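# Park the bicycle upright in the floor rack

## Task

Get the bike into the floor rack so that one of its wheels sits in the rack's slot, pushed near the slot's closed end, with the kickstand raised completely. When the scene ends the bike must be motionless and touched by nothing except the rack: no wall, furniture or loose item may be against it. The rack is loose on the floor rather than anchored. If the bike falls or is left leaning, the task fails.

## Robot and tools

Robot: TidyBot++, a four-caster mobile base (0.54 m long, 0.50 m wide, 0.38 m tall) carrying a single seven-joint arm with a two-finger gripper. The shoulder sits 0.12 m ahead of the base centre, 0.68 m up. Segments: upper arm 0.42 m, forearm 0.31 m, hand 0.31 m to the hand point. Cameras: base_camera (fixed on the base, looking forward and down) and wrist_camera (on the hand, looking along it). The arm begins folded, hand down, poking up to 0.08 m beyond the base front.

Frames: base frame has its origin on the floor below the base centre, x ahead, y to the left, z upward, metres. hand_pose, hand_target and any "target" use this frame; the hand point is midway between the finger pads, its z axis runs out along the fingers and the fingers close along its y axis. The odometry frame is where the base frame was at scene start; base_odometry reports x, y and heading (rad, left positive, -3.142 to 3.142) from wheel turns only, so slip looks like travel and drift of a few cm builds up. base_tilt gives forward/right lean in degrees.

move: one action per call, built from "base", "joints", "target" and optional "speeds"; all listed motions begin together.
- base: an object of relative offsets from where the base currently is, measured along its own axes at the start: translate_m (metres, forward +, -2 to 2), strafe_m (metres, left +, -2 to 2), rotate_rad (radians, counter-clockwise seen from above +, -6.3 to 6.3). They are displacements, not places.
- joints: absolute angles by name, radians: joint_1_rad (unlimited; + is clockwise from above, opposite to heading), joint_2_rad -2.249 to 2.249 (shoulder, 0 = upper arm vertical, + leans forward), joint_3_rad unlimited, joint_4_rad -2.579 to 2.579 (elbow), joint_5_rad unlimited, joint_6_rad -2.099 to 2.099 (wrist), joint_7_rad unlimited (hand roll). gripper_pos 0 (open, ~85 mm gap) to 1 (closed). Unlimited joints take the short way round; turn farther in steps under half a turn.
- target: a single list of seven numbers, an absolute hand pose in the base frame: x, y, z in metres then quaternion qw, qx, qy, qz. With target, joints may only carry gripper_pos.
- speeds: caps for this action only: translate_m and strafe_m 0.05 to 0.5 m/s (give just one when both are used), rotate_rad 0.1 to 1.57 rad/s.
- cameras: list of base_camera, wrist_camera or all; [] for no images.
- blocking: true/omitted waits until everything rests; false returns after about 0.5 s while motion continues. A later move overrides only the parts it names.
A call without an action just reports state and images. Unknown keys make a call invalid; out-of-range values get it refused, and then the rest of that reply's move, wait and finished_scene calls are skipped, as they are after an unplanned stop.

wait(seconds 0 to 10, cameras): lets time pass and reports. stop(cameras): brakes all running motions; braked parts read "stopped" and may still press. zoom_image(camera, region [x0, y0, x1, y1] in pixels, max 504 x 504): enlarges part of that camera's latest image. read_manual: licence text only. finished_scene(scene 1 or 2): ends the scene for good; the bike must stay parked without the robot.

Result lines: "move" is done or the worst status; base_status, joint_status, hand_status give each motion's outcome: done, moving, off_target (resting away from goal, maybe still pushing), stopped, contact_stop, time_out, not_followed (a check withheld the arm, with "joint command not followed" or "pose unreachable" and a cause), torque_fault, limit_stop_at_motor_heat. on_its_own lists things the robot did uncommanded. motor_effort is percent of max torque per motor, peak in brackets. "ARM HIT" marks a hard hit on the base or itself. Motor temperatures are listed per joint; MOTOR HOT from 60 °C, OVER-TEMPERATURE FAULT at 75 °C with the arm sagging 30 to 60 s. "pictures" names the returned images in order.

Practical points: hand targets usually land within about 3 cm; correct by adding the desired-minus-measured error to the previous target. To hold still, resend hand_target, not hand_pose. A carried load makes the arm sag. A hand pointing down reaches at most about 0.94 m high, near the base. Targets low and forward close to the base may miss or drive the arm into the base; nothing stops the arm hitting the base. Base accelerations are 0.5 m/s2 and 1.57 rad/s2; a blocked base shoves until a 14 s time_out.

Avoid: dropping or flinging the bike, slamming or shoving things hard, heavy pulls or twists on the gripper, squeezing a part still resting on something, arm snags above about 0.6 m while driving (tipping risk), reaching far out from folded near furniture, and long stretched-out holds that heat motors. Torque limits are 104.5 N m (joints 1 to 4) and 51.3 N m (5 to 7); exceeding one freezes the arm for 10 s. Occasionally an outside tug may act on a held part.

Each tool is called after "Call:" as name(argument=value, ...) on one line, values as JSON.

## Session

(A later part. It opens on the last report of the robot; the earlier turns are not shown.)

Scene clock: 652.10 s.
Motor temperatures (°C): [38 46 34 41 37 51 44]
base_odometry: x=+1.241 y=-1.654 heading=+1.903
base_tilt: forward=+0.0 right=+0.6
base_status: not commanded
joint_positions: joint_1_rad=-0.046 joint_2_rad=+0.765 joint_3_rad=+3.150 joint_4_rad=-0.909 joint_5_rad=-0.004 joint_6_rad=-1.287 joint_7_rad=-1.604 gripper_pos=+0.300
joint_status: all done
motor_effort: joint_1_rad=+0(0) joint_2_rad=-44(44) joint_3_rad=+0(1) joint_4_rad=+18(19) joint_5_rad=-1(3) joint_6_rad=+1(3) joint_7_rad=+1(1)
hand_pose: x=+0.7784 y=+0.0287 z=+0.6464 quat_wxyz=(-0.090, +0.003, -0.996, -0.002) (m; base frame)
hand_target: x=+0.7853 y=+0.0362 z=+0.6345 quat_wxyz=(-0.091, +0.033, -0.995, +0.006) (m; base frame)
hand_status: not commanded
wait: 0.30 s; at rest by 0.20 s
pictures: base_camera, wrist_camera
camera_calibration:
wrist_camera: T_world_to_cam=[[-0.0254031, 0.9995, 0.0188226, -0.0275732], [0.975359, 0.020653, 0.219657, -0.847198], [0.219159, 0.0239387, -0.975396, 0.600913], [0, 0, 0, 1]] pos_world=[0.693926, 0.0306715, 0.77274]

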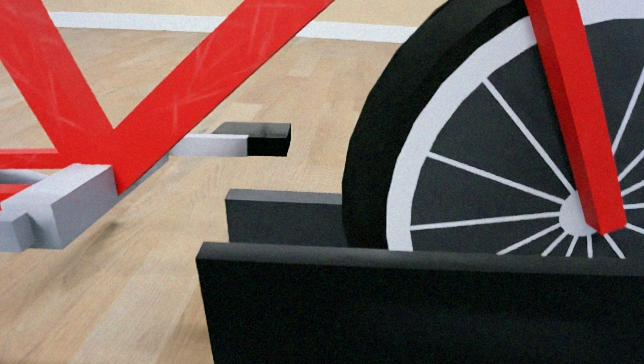

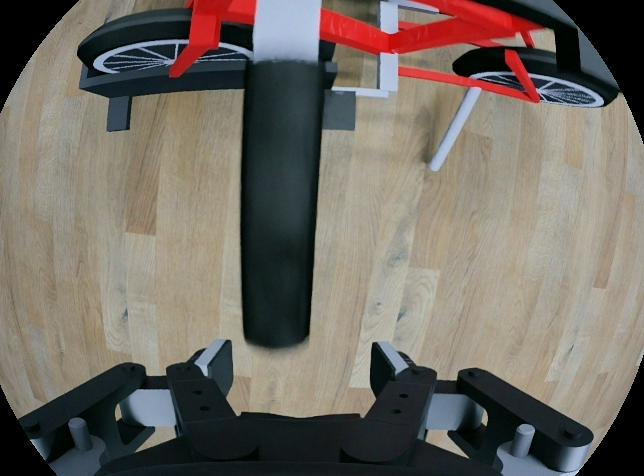

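Call:
wait(seconds=1.5)

Call:
wait(seconds=1)

Scene clock: 653.67 s.
Motor temperatures (°C): [38 46 34 41 37 51 44]
base_odometry: x=+1.241 y=-1.654 heading=+1.903
base_tilt: forward=+0.0 right=+0.6
base_status: not commanded
joint_positions: joint_1_rad=-0.046 joint_2_rad=+0.765 joint_3_rad=+3.150 joint_4_rad=-0.909 joint_5_rad=-0.004 joint_6_rad=-1.287 joint_7_rad=-1.604 gripper_pos=+0.300
joint_status: all done
motor_effort: joint_1_rad=+0(0) joint_2_rad=-44(44) joint_3_rad=+0(1) joint_4_rad=+18(19) joint_5_rad=-1(3) joint_6_rad=+1(3) joint_7_rad=+1(1)
hand_pose: x=+0.7784 y=+0.0287 z=+0.6464 quat_wxyz=(-0.090, +0.003, -0.996, -0.002) (m; base frame)
hand_target: x=+0.7853 y=+0.0362 z=+0.6345 quat_wxyz=(-0.091, +0.033, -0.995, +0.006) (m; base frame)
hand_status: not commanded
wait: 1.50 s; at rest by 0.20 s
pictures: base_camera, wrist_camera
camera_calibration:
wrist_camera: T_world_to_cam=[[-0.0254031, 0.9995, 0.0188226, -0.0275732], [0.975359, 0.020653, 0.219657, -0.847198], [0.219159, 0.0239387, -0.975396, 0.600913], [0, 0, 0, 1]] pos_world=[0.693926, 0.0306715, 0.77274]

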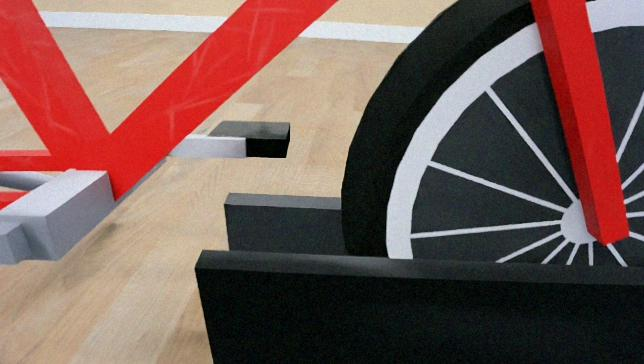

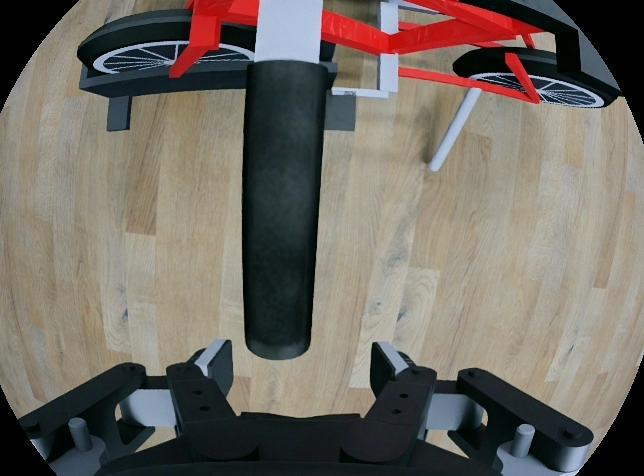

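Scene clock: 654.67 s.
Motor temperatures (°C): [38 46 34 41 37 51 44]
base_odometry: x=+1.241 y=-1.654 heading=+1.903
base_tilt: forward=+0.0 right=+0.6
base_status: not commanded
joint_positions: joint_1_rad=-0.046 joint_2_rad=+0.765 joint_3_rad=+3.150 joint_4_rad=-0.909 joint_5_rad=-0.004 joint_6_rad=-1.287 joint_7_rad=-1.604 gripper_pos=+0.300
joint_status: all done
motor_effort: joint_1_rad=+0(0) joint_2_rad=-44(44) joint_3_rad=+0(1) joint_4_rad=+18(19) joint_5_rad=-2(3) joint_6_rad=+1(3) joint_7_rad=+1(1)
hand_pose: x=+0.7784 y=+0.0287 z=+0.6464 quat_wxyz=(-0.090, +0.003, -0.996, -0.002) (m; base frame)
hand_target: x=+0.7853 y=+0.0362 z=+0.6345 quat_wxyz=(-0.091, +0.033, -0.995, +0.006) (m; base frame)
hand_status: not commanded
wait: 1.00 s; at rest by 0.27 s
pictures: base_camera, wrist_camera
camera_calibration:
wrist_camera: T_world_to_cam=[[-0.0254031, 0.9995, 0.0188226, -0.0275732], [0.975359, 0.020653, 0.219657, -0.847198], [0.219159, 0.0239387, -0.975396, 0.600913], [0, 0, 0, 1]] pos_world=[0.693926, 0.0306715, 0.77274]

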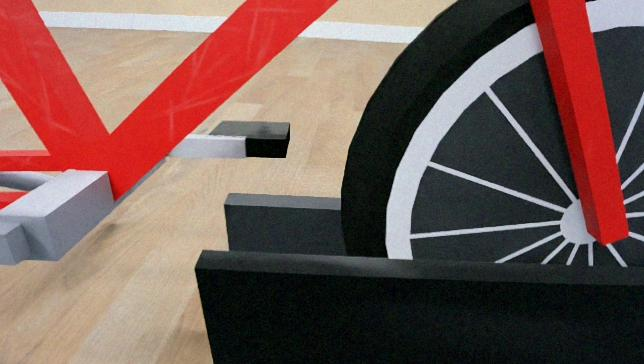

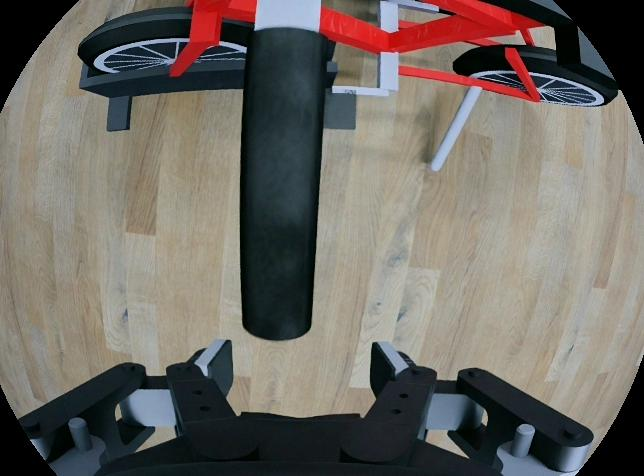

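Call:
move(joints={"joint_2_rad": 0.66, "joint_4_rad": -0.85, "gripper_pos": 0.0})

Scene clock: 655.97 s.
Motor temperatures (°C): [38 46 34 41 37 51 44]
move: done
base_odometry: x=+1.241 y=-1.654 heading=+1.903
base_tilt: forward=+0.0 right=+0.6
base_status: not commanded
joint_positions: joint_1_rad=-0.046 joint_2_rad=+0.662 joint_3_rad=+3.150 joint_4_rad=-0.853 joint_5_rad=-0.004 joint_6_rad=-1.287 joint_7_rad=-1.604 gripper_pos=+0.000
joint_status: all done
motor_effort: joint_1_rad=+0(0) joint_2_rad=-42(48) joint_3_rad=+0(1) joint_4_rad=+18(21) joint_5_rad=-2(2) joint_6_rad=+3(3) joint_7_rad=+1(1)
hand_pose: x=+0.7946 y=+0.0295 z=+0.7379 quat_wxyz=(-0.169, +0.004, -0.986, -0.006) (m; base frame)
hand_target: x=+0.7999 y=+0.0371 z=+0.7422 quat_wxyz=(-0.180, +0.032, -0.983, +0.004) (m; base frame)
hand_status: not commanded
pictures: base_camera, wrist_camera
camera_calibration:
wrist_camera: T_world_to_cam=[[-0.0289209, 0.999351, 0.0214647, -0.0287875], [0.928026, 0.0188659, 0.372037, -0.957896], [0.371391, 0.0306794, -0.92797, 0.530432], [0, 0, 0, 1]] pos_world=[0.691122, 0.0305671, 0.849215]

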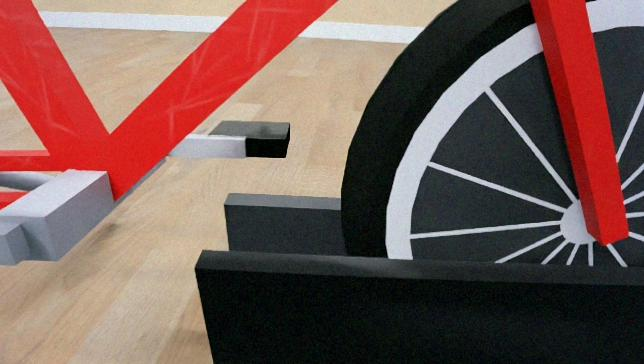

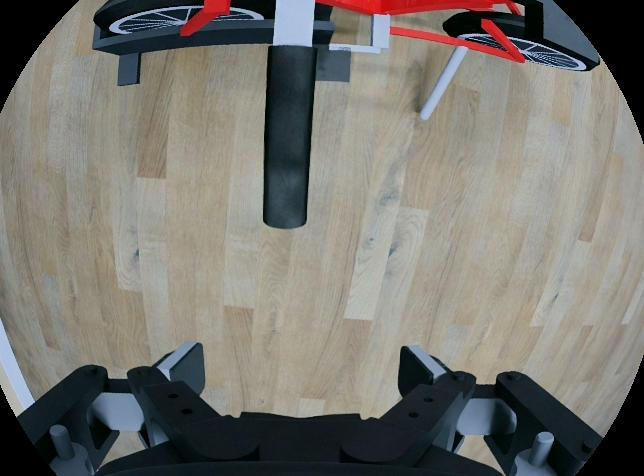

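Call:
move(joints={"joint_2_rad": 0.0, "joint_4_rad": -1.7, "joint_6_rad": -1.1, "joint_1_rad": 0})

Scene clock: 658.27 s.
Motor temperatures (°C): [38 46 34 41 37 51 44]
move: done
base_odometry: x=+1.241 y=-1.654 heading=+1.903
base_tilt: forward=+0.0 right=+0.6
base_status: not commanded
joint_positions: joint_1_rad=-0.020 joint_2_rad=+0.022 joint_3_rad=+3.150 joint_4_rad=-1.687 joint_5_rad=-0.004 joint_6_rad=-1.142 joint_7_rad=-1.604 gripper_pos=+0.000
joint_status: all done
motor_effort: joint_1_rad=+0(1) joint_2_rad=-18(44) joint_3_rad=+0(1) joint_4_rad=+18(20) joint_5_rad=-1(3) joint_6_rad=+2(3) joint_7_rad=+1(1)
hand_pose: x=+0.5288 y=+0.0074 z=+0.7611 quat_wxyz=(-0.145, -0.011, -0.989, -0.005) (m; base frame)
hand_target: x=+0.5350 y=-0.0035 z=+0.7688 quat_wxyz=(-0.170, +0.004, -0.985, +0.009) (m; base frame)
hand_status: not commanded
pictures: base_camera, wrist_camera
camera_calibration:
wrist_camera: T_world_to_cam=[[0.000300879, 0.999671, 0.025641, -0.0335692], [0.94531, -0.0086477, 0.326057, -0.693351], [0.326172, 0.0241406, -0.945002, 0.68834], [0, 0, 0, 1]] pos_world=[0.430925, 0.0109453, 0.877416]

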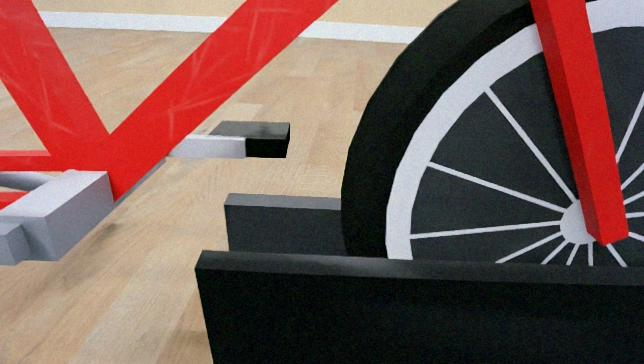

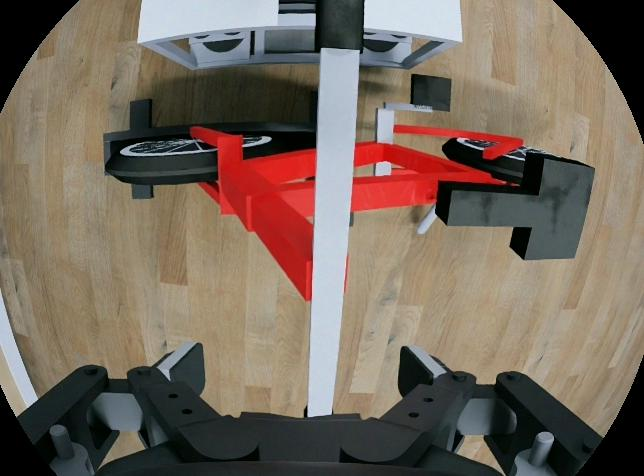

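Call:
move(base={"translate_m": -0.55}, speeds={"translate_m": 0.3})

Call:
move(base={"rotate_rad": -1.119}, speeds={"rotate_rad": 1.2}, joints={"joint_2_rad": -0.3, "joint_4_rad": -2.2, "joint_6_rad": -1.0})

Call:
move(base={"translate_m": -0.712, "strafe_m": 1.207}, joints={"joint_2_rad": 0.0, "joint_4_rad": -1.7, "joint_6_rad": -1.1})

Scene clock: 662.23 s.
Motor temperatures (°C): [38 46 34 41 37 51 44]
move: done
base_odometry: x=+1.420 y=-2.174 heading=+1.902
base_tilt: forward=+0.0 right=+0.6
base_status: done
joint_positions: joint_1_rad=-0.017 joint_2_rad=+0.012 joint_3_rad=+3.149 joint_4_rad=-1.690 joint_5_rad=-0.004 joint_6_rad=-1.137 joint_7_rad=-1.604 gripper_pos=+0.000
joint_status: not commanded
motor_effort: joint_1_rad=+0(1) joint_2_rad=-18(21) joint_3_rad=+0(2) joint_4_rad=+18(19) joint_5_rad=-1(2) joint_6_rad=+2(3) joint_7_rad=+1(1)
hand_pose: x=+0.5285 y=+0.0064 z=+0.7645 quat_wxyz=(-0.151, -0.012, -0.988, -0.005) (m; base frame)
hand_target: x=+0.5350 y=-0.0035 z=+0.7688 quat_wxyz=(-0.170, +0.004, -0.985, +0.009) (m; base frame)
hand_status: not commanded
pictures: base_camera, wrist_camera
camera_calibration:
wrist_camera: T_world_to_cam=[[0.00247975, 0.999662, 0.025868, -0.0339571], [0.941322, -0.011064, 0.337329, -0.700704], [0.337502, 0.0235136, -0.941031, 0.68261], [0, 0, 0, 1]] pos_world=[0.42929, 0.0101424, 0.879603]

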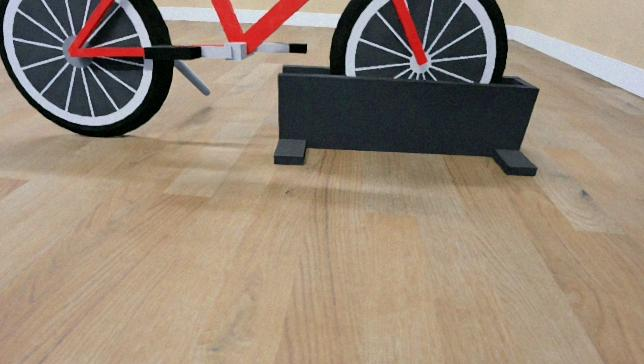

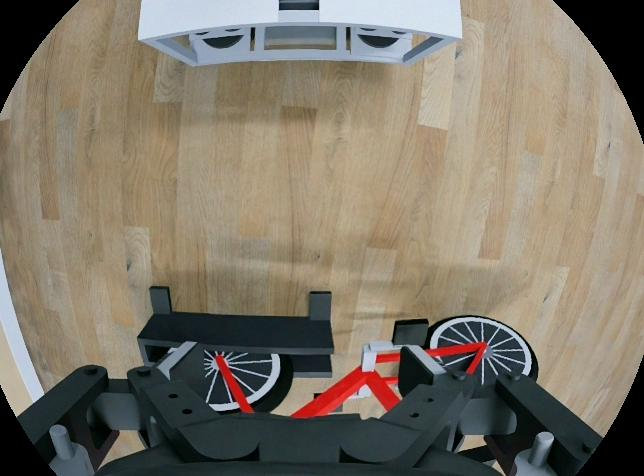

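Scene clock: 664.20 s.
Motor temperatures (°C): [38 46 34 41 37 51 44]
move: done
base_odometry: x=+1.420 y=-2.174 heading=+0.783
base_tilt: forward=+0.0 right=+0.6
base_status: done
joint_positions: joint_1_rad=-0.014 joint_2_rad=-0.277 joint_3_rad=+3.147 joint_4_rad=-2.188 joint_5_rad=-0.004 joint_6_rad=-1.043 joint_7_rad=-1.604 gripper_pos=+0.000
joint_status: all done
motor_effort: joint_1_rad=+0(1) joint_2_rad=-5(20) joint_3_rad=+1(2) joint_4_rad=+17(19) joint_5_rad=-1(3) joint_6_rad=+1(3) joint_7_rad=+1(1)
hand_pose: x=+0.3587 y=+0.0045 z=+0.6760 quat_wxyz=(-0.094, -0.013, -0.995, -0.004) (m; base frame)
hand_target: x=+0.3666 y=-0.0035 z=+0.6799 quat_wxyz=(-0.121, +0.006, -0.993, +0.009) (m; base frame)
hand_status: not commanded
pictures: base_camera, wrist_camera
camera_calibration:
wrist_camera: T_world_to_cam=[[0.00678549, 0.999646, 0.0257404, -0.0307641], [0.973661, -0.0124712, 0.227659, -0.448441], [0.2279, 0.0235177, -0.973401, 0.717948], [0, 0, 0, 1]] pos_world=[0.273218, 0.00827614, 0.801735]

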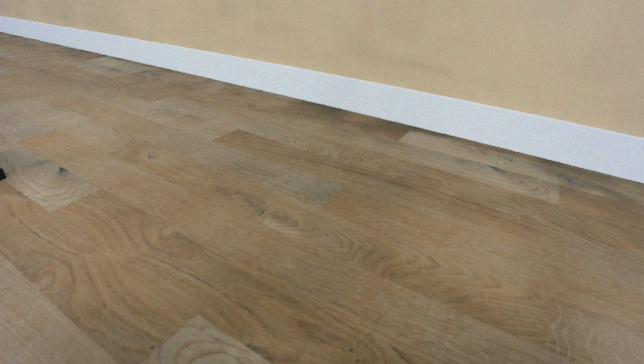

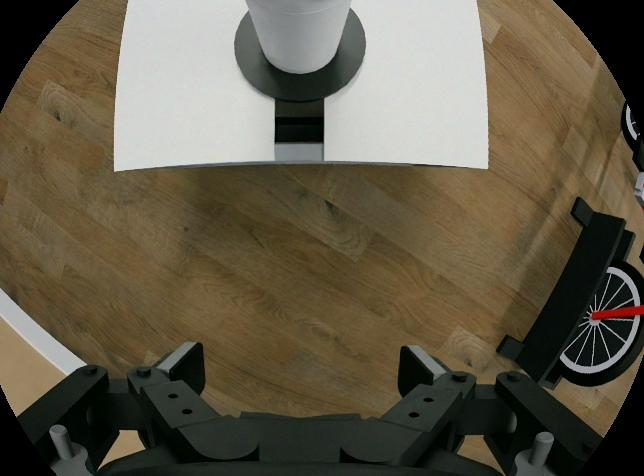

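Scene clock: 668.33 s.
Motor temperatures (°C): [38 46 34 41 37 51 44]
move: done
base_odometry: x=+0.064 y=-1.821 heading=+0.782
base_tilt: forward=+0.0 right=+0.6
base_status: done
joint_positions: joint_1_rad=-0.014 joint_2_rad=-0.023 joint_3_rad=+3.147 joint_4_rad=-1.711 joint_5_rad=-0.004 joint_6_rad=-1.056 joint_7_rad=-1.604 gripper_pos=+0.000
joint_status: all done
motor_effort: joint_1_rad=+0(1) joint_2_rad=-17(18) joint_3_rad=+0(1) joint_4_rad=+19(19) joint_5_rad=-1(2) joint_6_rad=+3(4) joint_7_rad=+1(1)
hand_pose: x=+0.5422 y=+0.0061 z=+0.7786 quat_wxyz=(-0.197, -0.012, -0.980, -0.006) (m; base frame)
hand_target: x=+0.5350 y=-0.0035 z=+0.7688 quat_wxyz=(-0.170, +0.004, -0.985, +0.009) (m; base frame)
hand_status: not commanded
pictures: base_camera, wrist_camera
camera_calibration:
wrist_camera: T_world_to_cam=[[0.00132434, 0.999633, 0.0270701, -0.0342984], [0.905264, -0.0126991, 0.42466, -0.766787], [0.424848, 0.0239432, -0.904948, 0.615845], [0, 0, 0, 1]] pos_world=[0.432549, 0.00980302, 0.88386]

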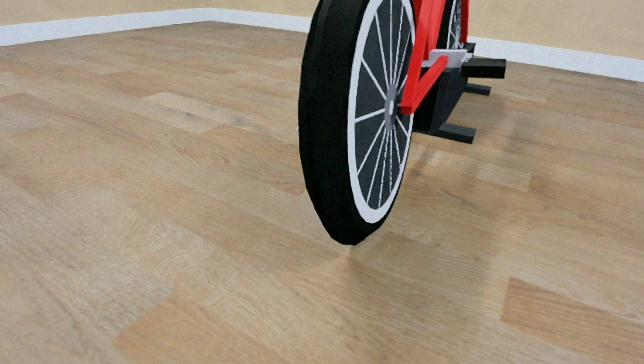

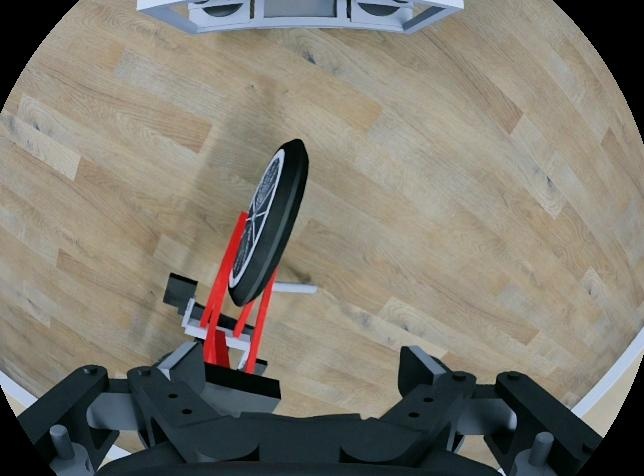

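Call:
move(base={"translate_m": 0.12, "strafe_m": 0.15}, speeds={"translate_m": 0.2})

Scene clock: 671.80 s.
Motor temperatures (°C): [38 46 34 41 37 51 44]
move: done
base_odometry: x=+0.043 y=-1.630 heading=+0.783
base_tilt: forward=+0.0 right=+0.6
base_status: done
joint_positions: joint_1_rad=-0.012 joint_2_rad=-0.018 joint_3_rad=+3.146 joint_4_rad=-1.710 joint_5_rad=-0.004 joint_6_rad=-1.057 joint_7_rad=-1.604 gripper_pos=+0.000
joint_status: not commanded
motor_effort: joint_1_rad=+0(2) joint_2_rad=-17(19) joint_3_rad=+0(2) joint_4_rad=+19(19) joint_5_rad=-2(2) joint_6_rad=+3(4) joint_7_rad=+0(1)
hand_pose: x=+0.5428 y=+0.0055 z=+0.7770 quat_wxyz=(-0.195, -0.013, -0.981, -0.006) (m; base frame)
hand_target: x=+0.5350 y=-0.0035 z=+0.7688 quat_wxyz=(-0.170, +0.004, -0.985, +0.009) (m; base frame)
hand_status: not commanded
pictures: base_camera, wrist_camera
camera_calibration:
wrist_camera: T_world_to_cam=[[0.00263986, 0.999632, 0.0270049, -0.034417], [0.907021, -0.0137648, 0.420861, -0.764656], [0.421078, 0.023383, -0.906723, 0.6176], [0, 0, 0, 1]] pos_world=[0.433592, 0.00943763, 0.882736]

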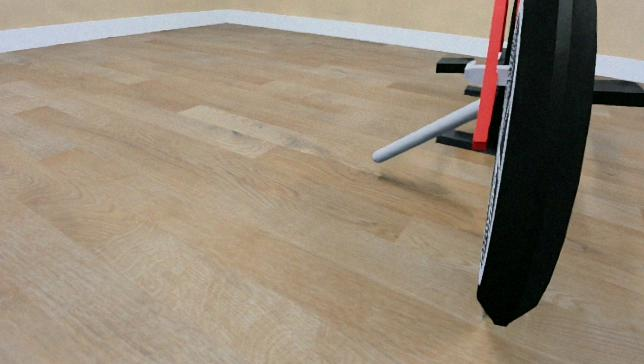

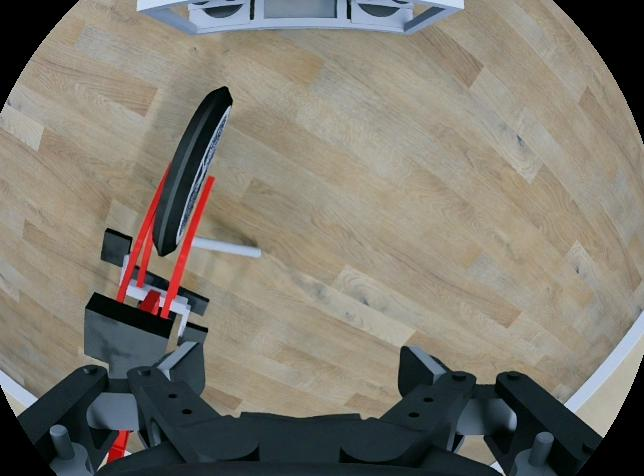

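Call:
move(base={"translate_m": 0.06, "strafe_m": 0.03}, speeds={"translate_m": 0.1}, joints={"joint_2_rad": 0.3, "joint_4_rad": -2.4, "joint_6_rad": -0.5, "joint_7_rad": -3.56, "joint_1_rad": 0.26})

Call:
move(joints={"joint_1_rad": 0.275, "joint_2_rad": 1.39, "joint_4_rad": -1.8, "joint_6_rad": 0.66, "gripper_pos": 0.1})

Scene clock: 676.03 s.
Motor temperatures (°C): [38 45 34 41 37 51 44]
move: done
base_odometry: x=+0.064 y=-1.566 heading=+0.783
base_tilt: forward=+0.0 right=+0.6
base_status: done
joint_positions: joint_1_rad=+0.240 joint_2_rad=+0.277 joint_3_rad=+3.146 joint_4_rad=-2.389 joint_5_rad=-0.004 joint_6_rad=-0.545 joint_7_rad=-3.513 gripper_pos=+0.000
joint_status: all done
motor_effort: joint_1_rad=+0(2) joint_2_rad=-17(22) joint_3_rad=+0(1) joint_4_rad=+7(20) joint_5_rad=-2(2) joint_6_rad=-1(4) joint_7_rad=+1(1)
hand_pose: x=+0.3496 y=-0.0559 z=+0.4965 quat_wxyz=(+0.023, -0.889, -0.457, +0.026) (m; base frame)
hand_target: x=+0.3511 y=-0.0630 z=+0.4888 quat_wxyz=(+0.016, -0.897, -0.440, +0.025) (m; base frame)
hand_status: not commanded
pictures: base_camera, wrist_camera
camera_calibration:
wrist_camera: T_world_to_cam=[[0.821518, -0.568187, -0.0476595, -0.301774], [-0.565083, -0.822476, 0.0649187, 0.17401], [-0.0760848, -0.0264003, -0.996752, 0.661775], [0, 0, 0, 1]] pos_world=[0.396594, -0.010874, 0.633947]

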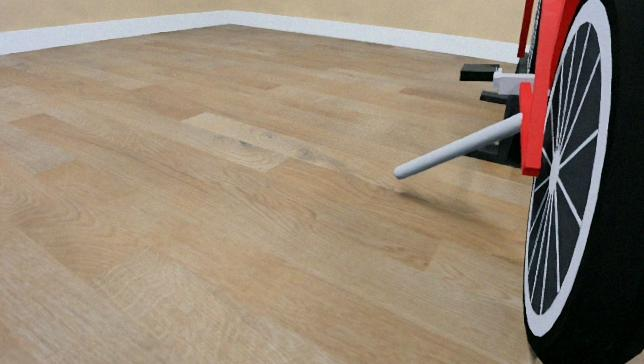

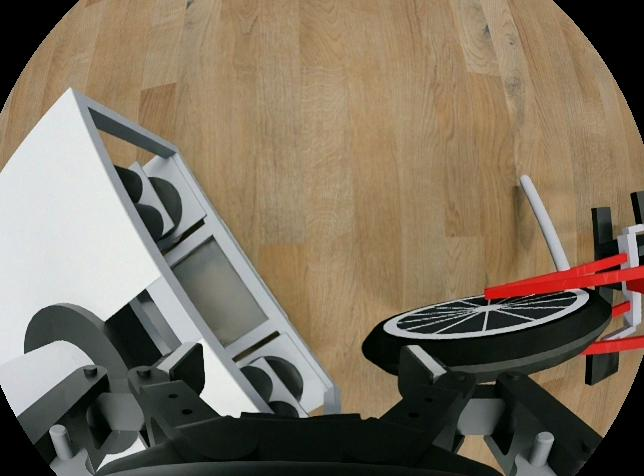

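Scene clock: 678.77 s.
Motor temperatures (°C): [38 45 34 41 37 51 44]
move: done
base_odometry: x=+0.064 y=-1.566 heading=+0.783
base_tilt: forward=+0.0 right=+0.6
base_status: not commanded
joint_positions: joint_1_rad=+0.255 joint_2_rad=+1.370 joint_3_rad=+3.146 joint_4_rad=-1.813 joint_5_rad=-0.004 joint_6_rad=+0.619 joint_7_rad=-3.516 gripper_pos=+0.100
joint_status: all done
motor_effort: joint_1_rad=+0(1) joint_2_rad=-39(41) joint_3_rad=-1(2) joint_4_rad=+2(9) joint_5_rad=-2(2) joint_6_rad=+5(5) joint_7_rad=+0(1)
hand_pose: x=+0.6694 y=-0.1457 z=+0.1908 quat_wxyz=(-0.191, -0.855, -0.433, -0.211) (m; base frame)
hand_target: x=+0.6763 y=-0.1509 z=+0.1886 quat_wxyz=(-0.194, -0.859, -0.413, -0.230) (m; base frame)
hand_status: not commanded
pictures: base_camera, wrist_camera
camera_calibration:
wrist_camera: T_world_to_cam=[[0.659175, -0.535962, 0.527479, -0.626381], [-0.546942, -0.8231, -0.15284, 0.32997], [0.516084, -0.187752, -0.835707, -0.0716505], [0, 0, 0, 1]] pos_world=[0.630347, -0.0775709, 0.320957]

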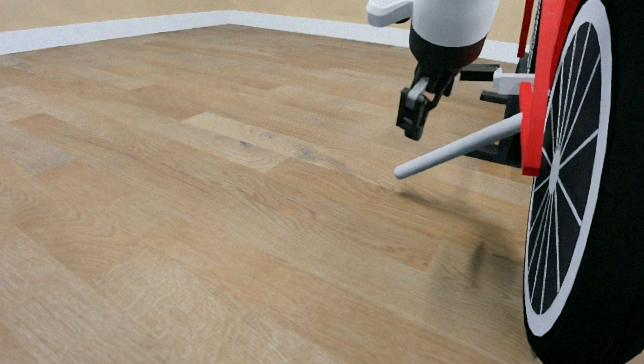

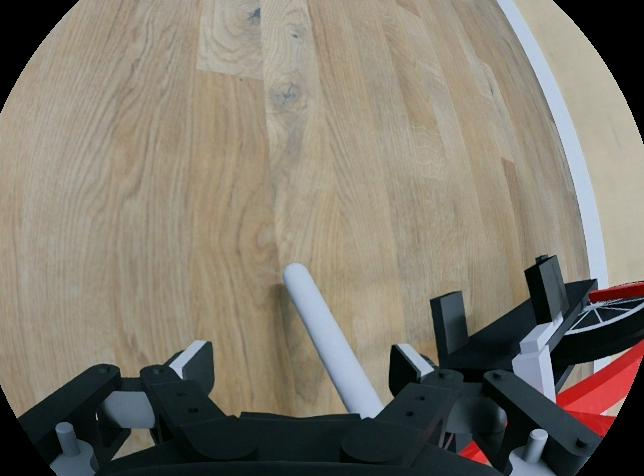

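Call:
move(joints={"joint_1_rad": 0.278, "joint_2_rad": 1.695, "joint_4_rad": -1.235, "joint_6_rad": 0.335})

Scene clock: 680.73 s.
Motor temperatures (°C): [38 45 34 41 37 51 44]
move: done
base_odometry: x=+0.064 y=-1.566 heading=+0.783
base_tilt: forward=+0.0 right=+0.6
base_status: not commanded
joint_positions: joint_1_rad=+0.258 joint_2_rad=+1.674 joint_3_rad=+3.146 joint_4_rad=-1.249 joint_5_rad=-0.004 joint_6_rad=+0.385 joint_7_rad=-3.516 gripper_pos=+0.100
joint_status: all done
motor_effort: joint_1_rad=+0(1) joint_2_rad=-45(46) joint_3_rad=-1(2) joint_4_rad=+7(8) joint_5_rad=-1(2) joint_6_rad=+5(6) joint_7_rad=+0(1)
hand_pose: x=+0.7605 y=-0.1709 z=+0.0756 quat_wxyz=(-0.200, -0.852, -0.431, -0.221) (m; base frame)
hand_target: x=+0.7407 y=-0.1730 z=+0.0564 quat_wxyz=(-0.176, -0.868, -0.416, -0.205) (m; base frame)
hand_status: not commanded
pictures: base_camera, wrist_camera
camera_calibration:
wrist_camera: T_world_to_cam=[[0.644182, -0.533638, 0.54796, -0.629013], [-0.543909, -0.823289, -0.162351, 0.339857], [0.537766, -0.193457, -0.820599, -0.238267], [0, 0, 0, 1]] pos_world=[0.718182, -0.101959, 0.204329]

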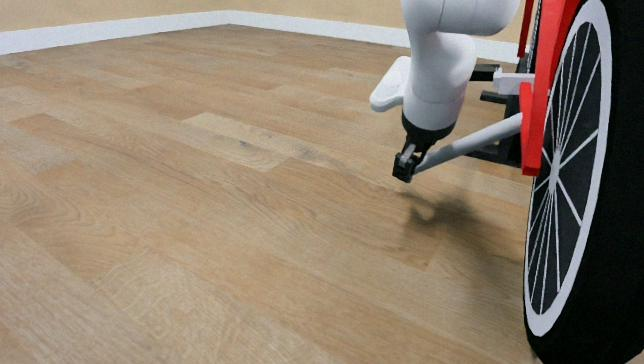

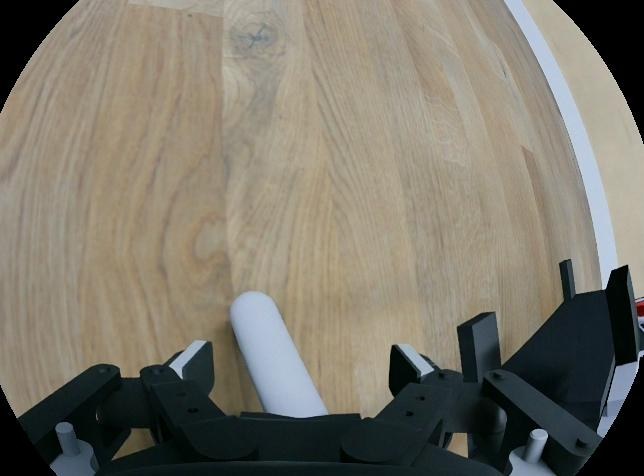

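Call:
move(joints={"joint_2_rad": 1.71, "gripper_pos": 0.78})

Scene clock: 682.33 s.
Motor temperatures (°C): [38 45 34 41 37 51 44]
move: done
base_odometry: x=+0.064 y=-1.566 heading=+0.783
base_tilt: forward=+0.0 right=+0.6
base_status: not commanded
joint_positions: joint_1_rad=+0.245 joint_2_rad=+1.684 joint_3_rad=+3.116 joint_4_rad=-1.231 joint_5_rad=+0.032 joint_6_rad=+0.355 joint_7_rad=-3.541 gripper_pos=+0.780
joint_status: all done
motor_effort: joint_1_rad=+6(9) joint_2_rad=-38(46) joint_3_rad=+4(6) joint_4_rad=+6(13) joint_5_rad=-3(12) joint_6_rad=+3(11) joint_7_rad=+0(9)
hand_pose: x=+0.7633 y=-0.1421 z=+0.0682 quat_wxyz=(-0.177, -0.852, -0.438, -0.226) (m; base frame)
hand_target: x=+0.7316 y=-0.1704 z=+0.0468 quat_wxyz=(-0.171, -0.870, -0.417, -0.199) (m; base frame)
hand_status: not commanded
pictures: base_camera, wrist_camera
camera_calibration:
wrist_camera: T_world_to_cam=[[0.664103, -0.539623, 0.517469, -0.625321], [-0.526681, -0.828907, -0.188469, 0.35166], [0.530636, -0.147378, -0.834689, -0.227296], [0, 0, 0, 1]] pos_world=[0.721101, -0.0794427, 0.20014]

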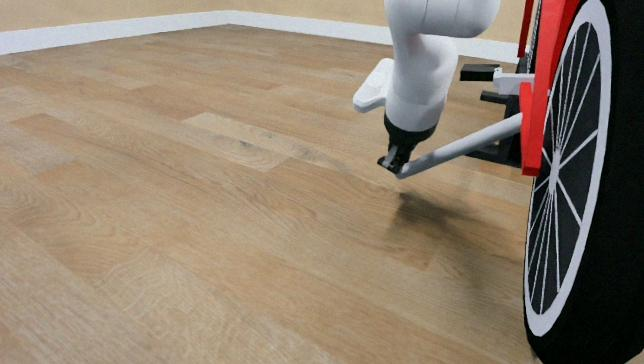

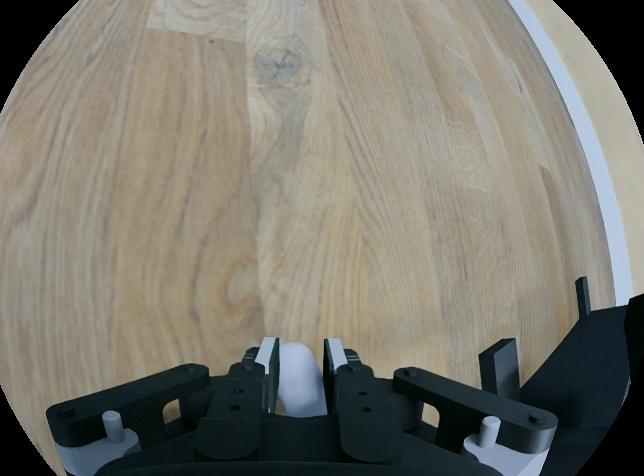

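Call:
move(joints={"gripper_pos": 0.2}, cameras=[])

Call:
move(joints={"joint_1_rad": 0.315, "joint_2_rad": 1.695, "joint_3_rad": 3.14, "joint_4_rad": -1.25, "joint_6_rad": 0.34, "joint_7_rad": -3.22})

Scene clock: 683.40 s.
Motor temperatures (°C): [38 45 34 41 37 51 44]
move: done
base_odometry: x=+0.064 y=-1.566 heading=+0.783
base_tilt: forward=+0.0 right=+0.6
base_status: not commanded
joint_positions: joint_1_rad=+0.272 joint_2_rad=+1.693 joint_3_rad=+3.132 joint_4_rad=-1.231 joint_5_rad=+0.032 joint_6_rad=+0.355 joint_7_rad=-3.541 gripper_pos=+0.200
joint_status: all done
motor_effort: joint_1_rad=+0(6) joint_2_rad=-44(45) joint_3_rad=-1(4) joint_4_rad=+7(7) joint_5_rad=-1(4) joint_6_rad=+5(5) joint_7_rad=+1(1)
hand_pose: x=+0.7519 y=-0.1661 z=+0.0622 quat_wxyz=(-0.183, -0.858, -0.429, -0.216) (m; base frame)
hand_target: x=+0.7316 y=-0.1704 z=+0.0468 quat_wxyz=(-0.171, -0.870, -0.417, -0.199) (m; base frame)
hand_status: not commanded
pictures: none
No camera images: "cameras" was empty.

Scene clock: 684.43 s.
Motor temperatures (°C): [38 45 34 41 37 51 44]
move: done
base_odometry: x=+0.064 y=-1.566 heading=+0.783
base_tilt: forward=+0.0 right=+0.6
base_status: not commanded
joint_positions: joint_1_rad=+0.303 joint_2_rad=+1.693 joint_3_rad=+3.132 joint_4_rad=-1.240 joint_5_rad=+0.032 joint_6_rad=+0.355 joint_7_rad=-3.248 gripper_pos=+0.200
joint_status: all done
motor_effort: joint_1_rad=+0(2) joint_2_rad=-44(45) joint_3_rad=-2(3) joint_4_rad=+7(8) joint_5_rad=-1(2) joint_6_rad=+5(5) joint_7_rad=+1(1)
hand_pose: x=+0.7417 y=-0.1843 z=+0.0602 quat_wxyz=(-0.212, -0.795, -0.539, -0.181) (m; base frame)
hand_target: x=+0.7269 y=-0.1936 z=+0.0538 quat_wxyz=(-0.207, -0.796, -0.543, -0.165) (m; base frame)
hand_status: not commanded
pictures: base_camera, wrist_camera
camera_calibration:
wrist_camera: T_world_to_cam=[[0.776068, -0.313327, 0.547307, -0.672724], [-0.363966, -0.931257, -0.0170398, 0.154006], [0.515022, -0.185977, -0.836759, -0.224139], [0, 0, 0, 1]] pos_world=[0.693569, -0.109048, 0.18326]

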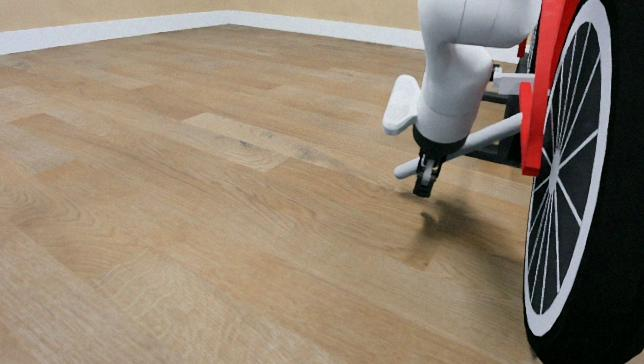

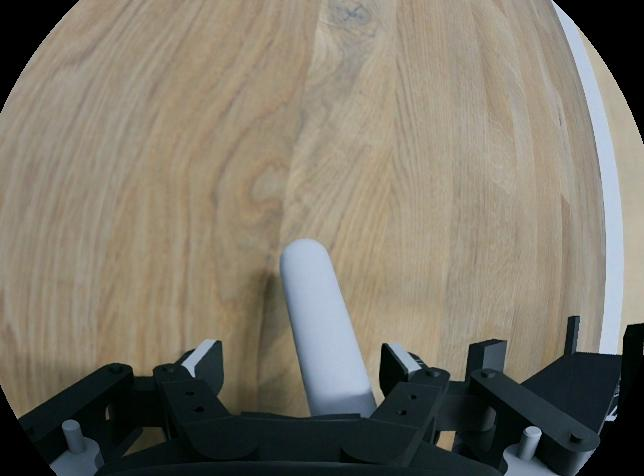

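Call:
move(joints={"joint_1_rad": 0.315, "joint_2_rad": 1.677, "joint_4_rad": -1.275, "joint_5_rad": 0.0, "joint_6_rad": 0.43, "joint_7_rad": -3.17, "gripper_pos": 0.6})

Call:
move(joints={"gripper_pos": 0.8})

Scene clock: 685.57 s.
Motor temperatures (°C): [38 45 34 41 37 51 44]
move: done
base_odometry: x=+0.064 y=-1.566 heading=+0.783
base_tilt: forward=+0.0 right=+0.6
base_status: not commanded
joint_positions: joint_1_rad=+0.303 joint_2_rad=+1.686 joint_3_rad=+3.132 joint_4_rad=-1.266 joint_5_rad=+0.032 joint_6_rad=+0.421 joint_7_rad=-3.205 gripper_pos=+0.600
joint_status: all done
motor_effort: joint_1_rad=+0(1) joint_2_rad=-43(46) joint_3_rad=-2(2) joint_4_rad=+6(7) joint_5_rad=-1(2) joint_6_rad=+4(5) joint_7_rad=+0(1)
hand_pose: x=+0.7478 y=-0.1856 z=+0.0698 quat_wxyz=(-0.233, -0.778, -0.552, -0.190) (m; base frame)
hand_target: x=+0.7457 y=-0.2019 z=+0.0751 quat_wxyz=(-0.244, -0.779, -0.548, -0.183) (m; base frame)
hand_status: not commanded
pictures: base_camera, wrist_camera
camera_calibration:
wrist_camera: T_world_to_cam=[[0.764794, -0.265554, 0.587002, -0.668618], [-0.329757, -0.944062, 0.00255028, 0.125835], [0.55349, -0.195519, -0.809581, -0.251971], [0, 0, 0, 1]] pos_world=[0.692313, -0.108023, 0.188169]

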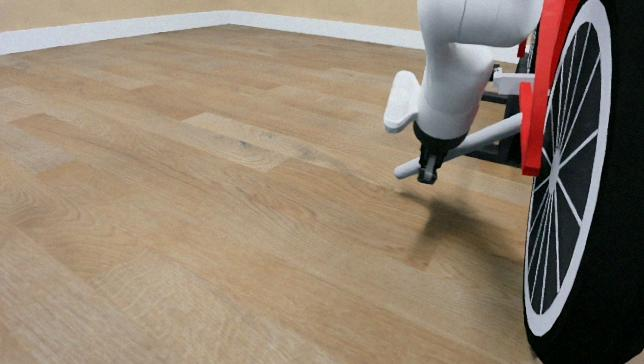

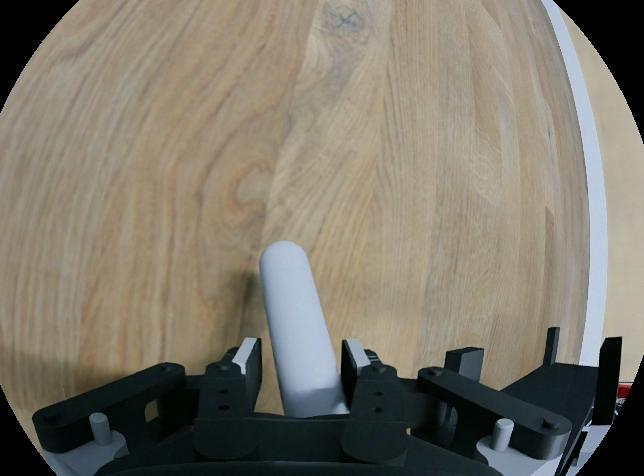

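Scene clock: 686.27 s.
Motor temperatures (°C): [38 45 34 41 37 51 44]
move: off_target
base_odometry: x=+0.064 y=-1.566 heading=+0.783
base_tilt: forward=+0.0 right=+0.6
base_status: not commanded
joint_positions: joint_1_rad=+0.299 joint_2_rad=+1.679 joint_3_rad=+3.140 joint_4_rad=-1.266 joint_5_rad=+0.035 joint_6_rad=+0.414 joint_7_rad=-3.152 gripper_pos=+0.727
joint_status: gripper_pos off_target (ended at +0.727, target +0.800)
motor_effort: joint_1_rad=+4(5) joint_2_rad=-43(44) joint_3_rad=-3(5) joint_4_rad=+5(7) joint_5_rad=-8(8) joint_6_rad=+9(11) joint_7_rad=-6(6)
hand_pose: x=+0.7498 y=-0.1874 z=+0.0730 quat_wxyz=(-0.239, -0.760, -0.576, -0.182) (m; base frame)
hand_target: x=+0.7457 y=-0.2019 z=+0.0751 quat_wxyz=(-0.244, -0.779, -0.548, -0.183) (m; base frame)
hand_status: not commanded
pictures: base_camera, wrist_camera
camera_calibration:
wrist_camera: T_world_to_cam=[[0.782718, -0.204843, 0.587701, -0.674654], [-0.281635, -0.958647, 0.0409536, 0.0831492], [0.555009, -0.197572, -0.808041, -0.252444], [0, 0, 0, 1]] pos_world=[0.69159, -0.108363, 0.189105]

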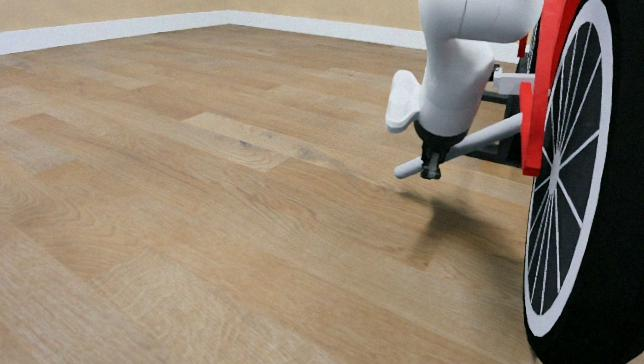

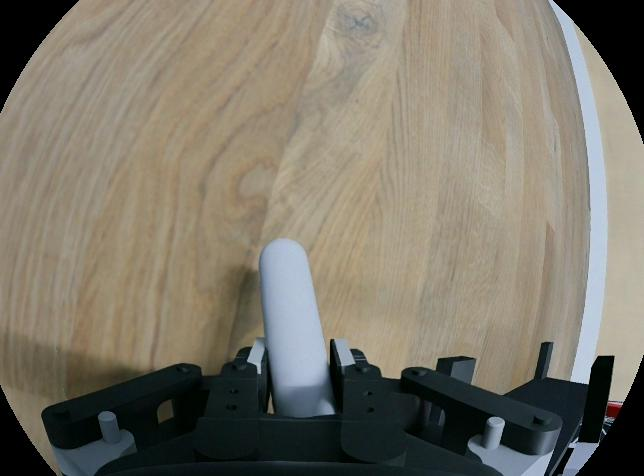

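Call:
move(joints={"joint_2_rad": 1.78, "joint_4_rad": -1.37, "joint_6_rad": 0.34, "gripper_pos": 0.95})

Scene clock: 687.47 s.
Motor temperatures (°C): [38 45 34 41 37 51 44]
move: off_target
base_odometry: x=+0.064 y=-1.566 heading=+0.783
base_tilt: forward=+0.0 right=+0.6
base_status: not commanded
joint_positions: joint_1_rad=+0.297 joint_2_rad=+1.675 joint_3_rad=+3.140 joint_4_rad=-1.286 joint_5_rad=+0.035 joint_6_rad=+0.414 joint_7_rad=-3.152 gripper_pos=+0.729
joint_status: joint_2_rad off_target (ended at +1.675, target +1.780); joint_4_rad off_target (ended at -1.286, target -1.370); gripper_pos off_target (ended at +0.729, target +0.950); the others done
motor_effort: joint_1_rad=+5(7) joint_2_rad=-20(42) joint_3_rad=-2(3) joint_4_rad=-7(8) joint_5_rad=-7(9) joint_6_rad=-3(9) joint_7_rad=-6(6)
hand_pose: x=+0.7419 y=-0.1840 z=+0.0712 quat_wxyz=(-0.233, -0.762, -0.578, -0.178) (m; base frame)
hand_target: x=+0.6049 y=-0.1559 z=-0.0142 quat_wxyz=(-0.132, -0.806, -0.568, -0.099) (m; base frame)
hand_status: not commanded
pictures: base_camera, wrist_camera
camera_calibration:
wrist_camera: T_world_to_cam=[[0.791684, -0.206394, 0.575011, -0.672714], [-0.27967, -0.959231, 0.0407479, 0.0826891], [0.543158, -0.193073, -0.81713, -0.238573], [0, 0, 0, 1]] pos_world=[0.685286, -0.105588, 0.188503]

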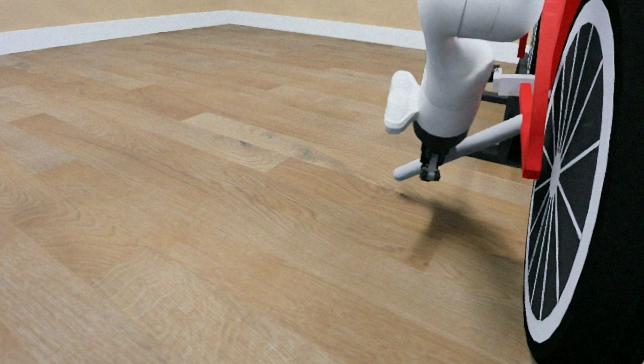

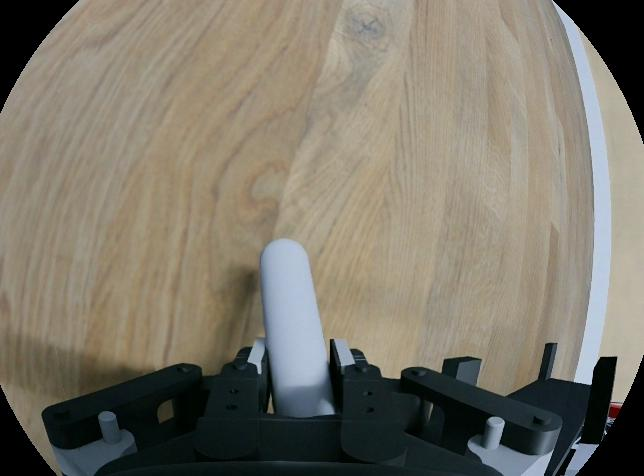

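Call:
move(joints={"joint_2_rad": 1.85, "joint_4_rad": -1.48, "joint_6_rad": 0.28})

Call:
move(joints={"joint_2_rad": 1.9, "joint_4_rad": -1.56, "joint_6_rad": 0.22})

Scene clock: 688.50 s.
Motor temperatures (°C): [38 45 34 41 37 51 44]
move: off_target
base_odometry: x=+0.064 y=-1.566 heading=+0.783
base_tilt: forward=+0.0 right=+0.6
base_status: not commanded
joint_positions: joint_1_rad=+0.292 joint_2_rad=+1.655 joint_3_rad=+3.140 joint_4_rad=-1.351 joint_5_rad=+0.035 joint_6_rad=+0.414 joint_7_rad=-3.151 gripper_pos=+0.739
joint_status: joint_2_rad off_target (ended at +1.655, target +1.850); joint_4_rad off_target (ended at -1.351, target -1.480); joint_6_rad off_target (ended at +0.414, target +0.280)
motor_effort: joint_1_rad=+6(8) joint_2_rad=-2(20) joint_3_rad=-1(2) joint_4_rad=-17(18) joint_5_rad=-8(9) joint_6_rad=-13(13) joint_7_rad=-7(7)
hand_pose: x=+0.7188 y=-0.1736 z=+0.0696 quat_wxyz=(-0.215, -0.765, -0.584, -0.166) (m; base frame)
hand_target: x=+0.4754 y=-0.1137 z=-0.0529 quat_wxyz=(-0.036, -0.817, -0.575, -0.028) (m; base frame)
hand_status: not commanded
pictures: base_camera, wrist_camera
camera_calibration:
wrist_camera: T_world_to_cam=[[0.817138, -0.208593, 0.537377, -0.66742], [-0.272135, -0.961401, 0.0406242, 0.0804768], [0.508161, -0.179435, -0.842363, -0.196103], [0, 0, 0, 1]] pos_world=[0.666926, -0.0970364, 0.190197]

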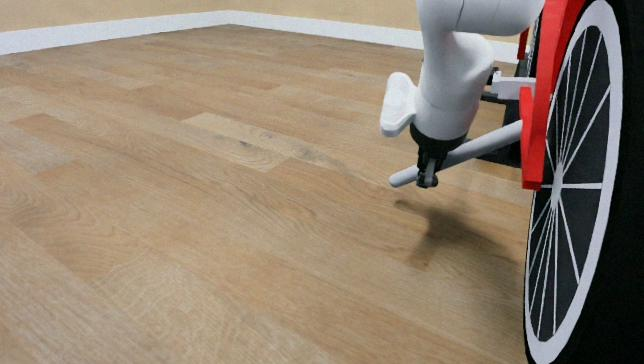

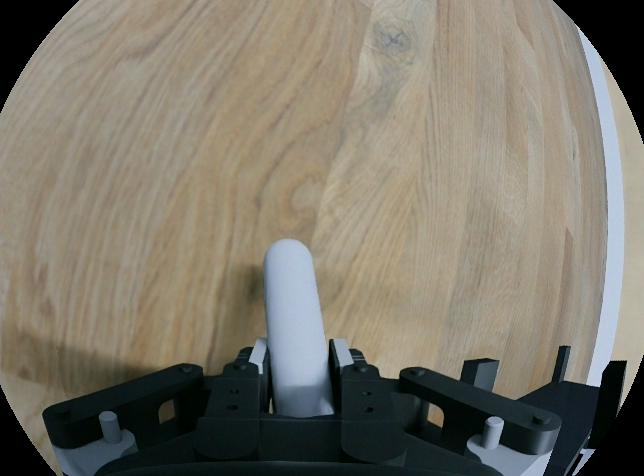

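Scene clock: 689.90 s.
Motor temperatures (°C): [38 45 34 41 37 51 44]
move: off_target
base_odometry: x=+0.064 y=-1.566 heading=+0.783
base_tilt: forward=+0.0 right=+0.6
base_status: not commanded
joint_positions: joint_1_rad=+0.283 joint_2_rad=+1.644 joint_3_rad=+3.138 joint_4_rad=-1.415 joint_5_rad=+0.035 joint_6_rad=+0.396 joint_7_rad=-3.151 gripper_pos=+0.748
joint_status: joint_2_rad off_target (ended at +1.644, target +1.900); joint_4_rad off_target (ended at -1.415, target -1.560); joint_6_rad off_target (ended at +0.396, target +0.220)
motor_effort: joint_1_rad=+9(9) joint_2_rad=+11(12) joint_3_rad=+2(3) joint_4_rad=-22(26) joint_5_rad=-8(10) joint_6_rad=-18(20) joint_7_rad=-7(7)
hand_pose: x=+0.6865 y=-0.1573 z=+0.0614 quat_wxyz=(-0.186, -0.770, -0.593, -0.147) (m; base frame)
hand_target: x=+0.3756 y=-0.0812 z=-0.0626 quat_wxyz=(+0.040, -0.817, -0.575, +0.029) (m; base frame)
hand_status: not commanded
pictures: base_camera, wrist_camera
camera_calibration:
wrist_camera: T_world_to_cam=[[0.853528, -0.211484, 0.476198, -0.654905], [-0.26035, -0.964759, 0.0381868, 0.0792903], [0.45134, -0.156572, -0.878509, -0.138829], [0, 0, 0, 1]] pos_world=[0.642282, -0.0837429, 0.186875]

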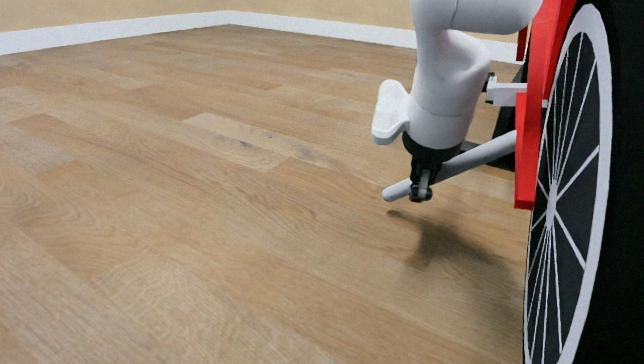

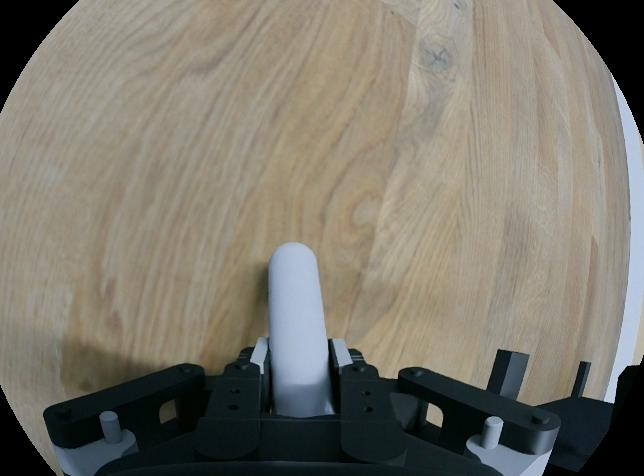

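Call:
zoom_image(camera="base_camera", region=[344, 0, 644, 300])

Scaled by 1.680.

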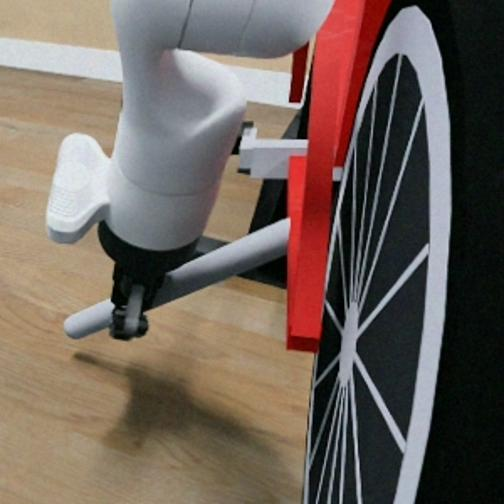

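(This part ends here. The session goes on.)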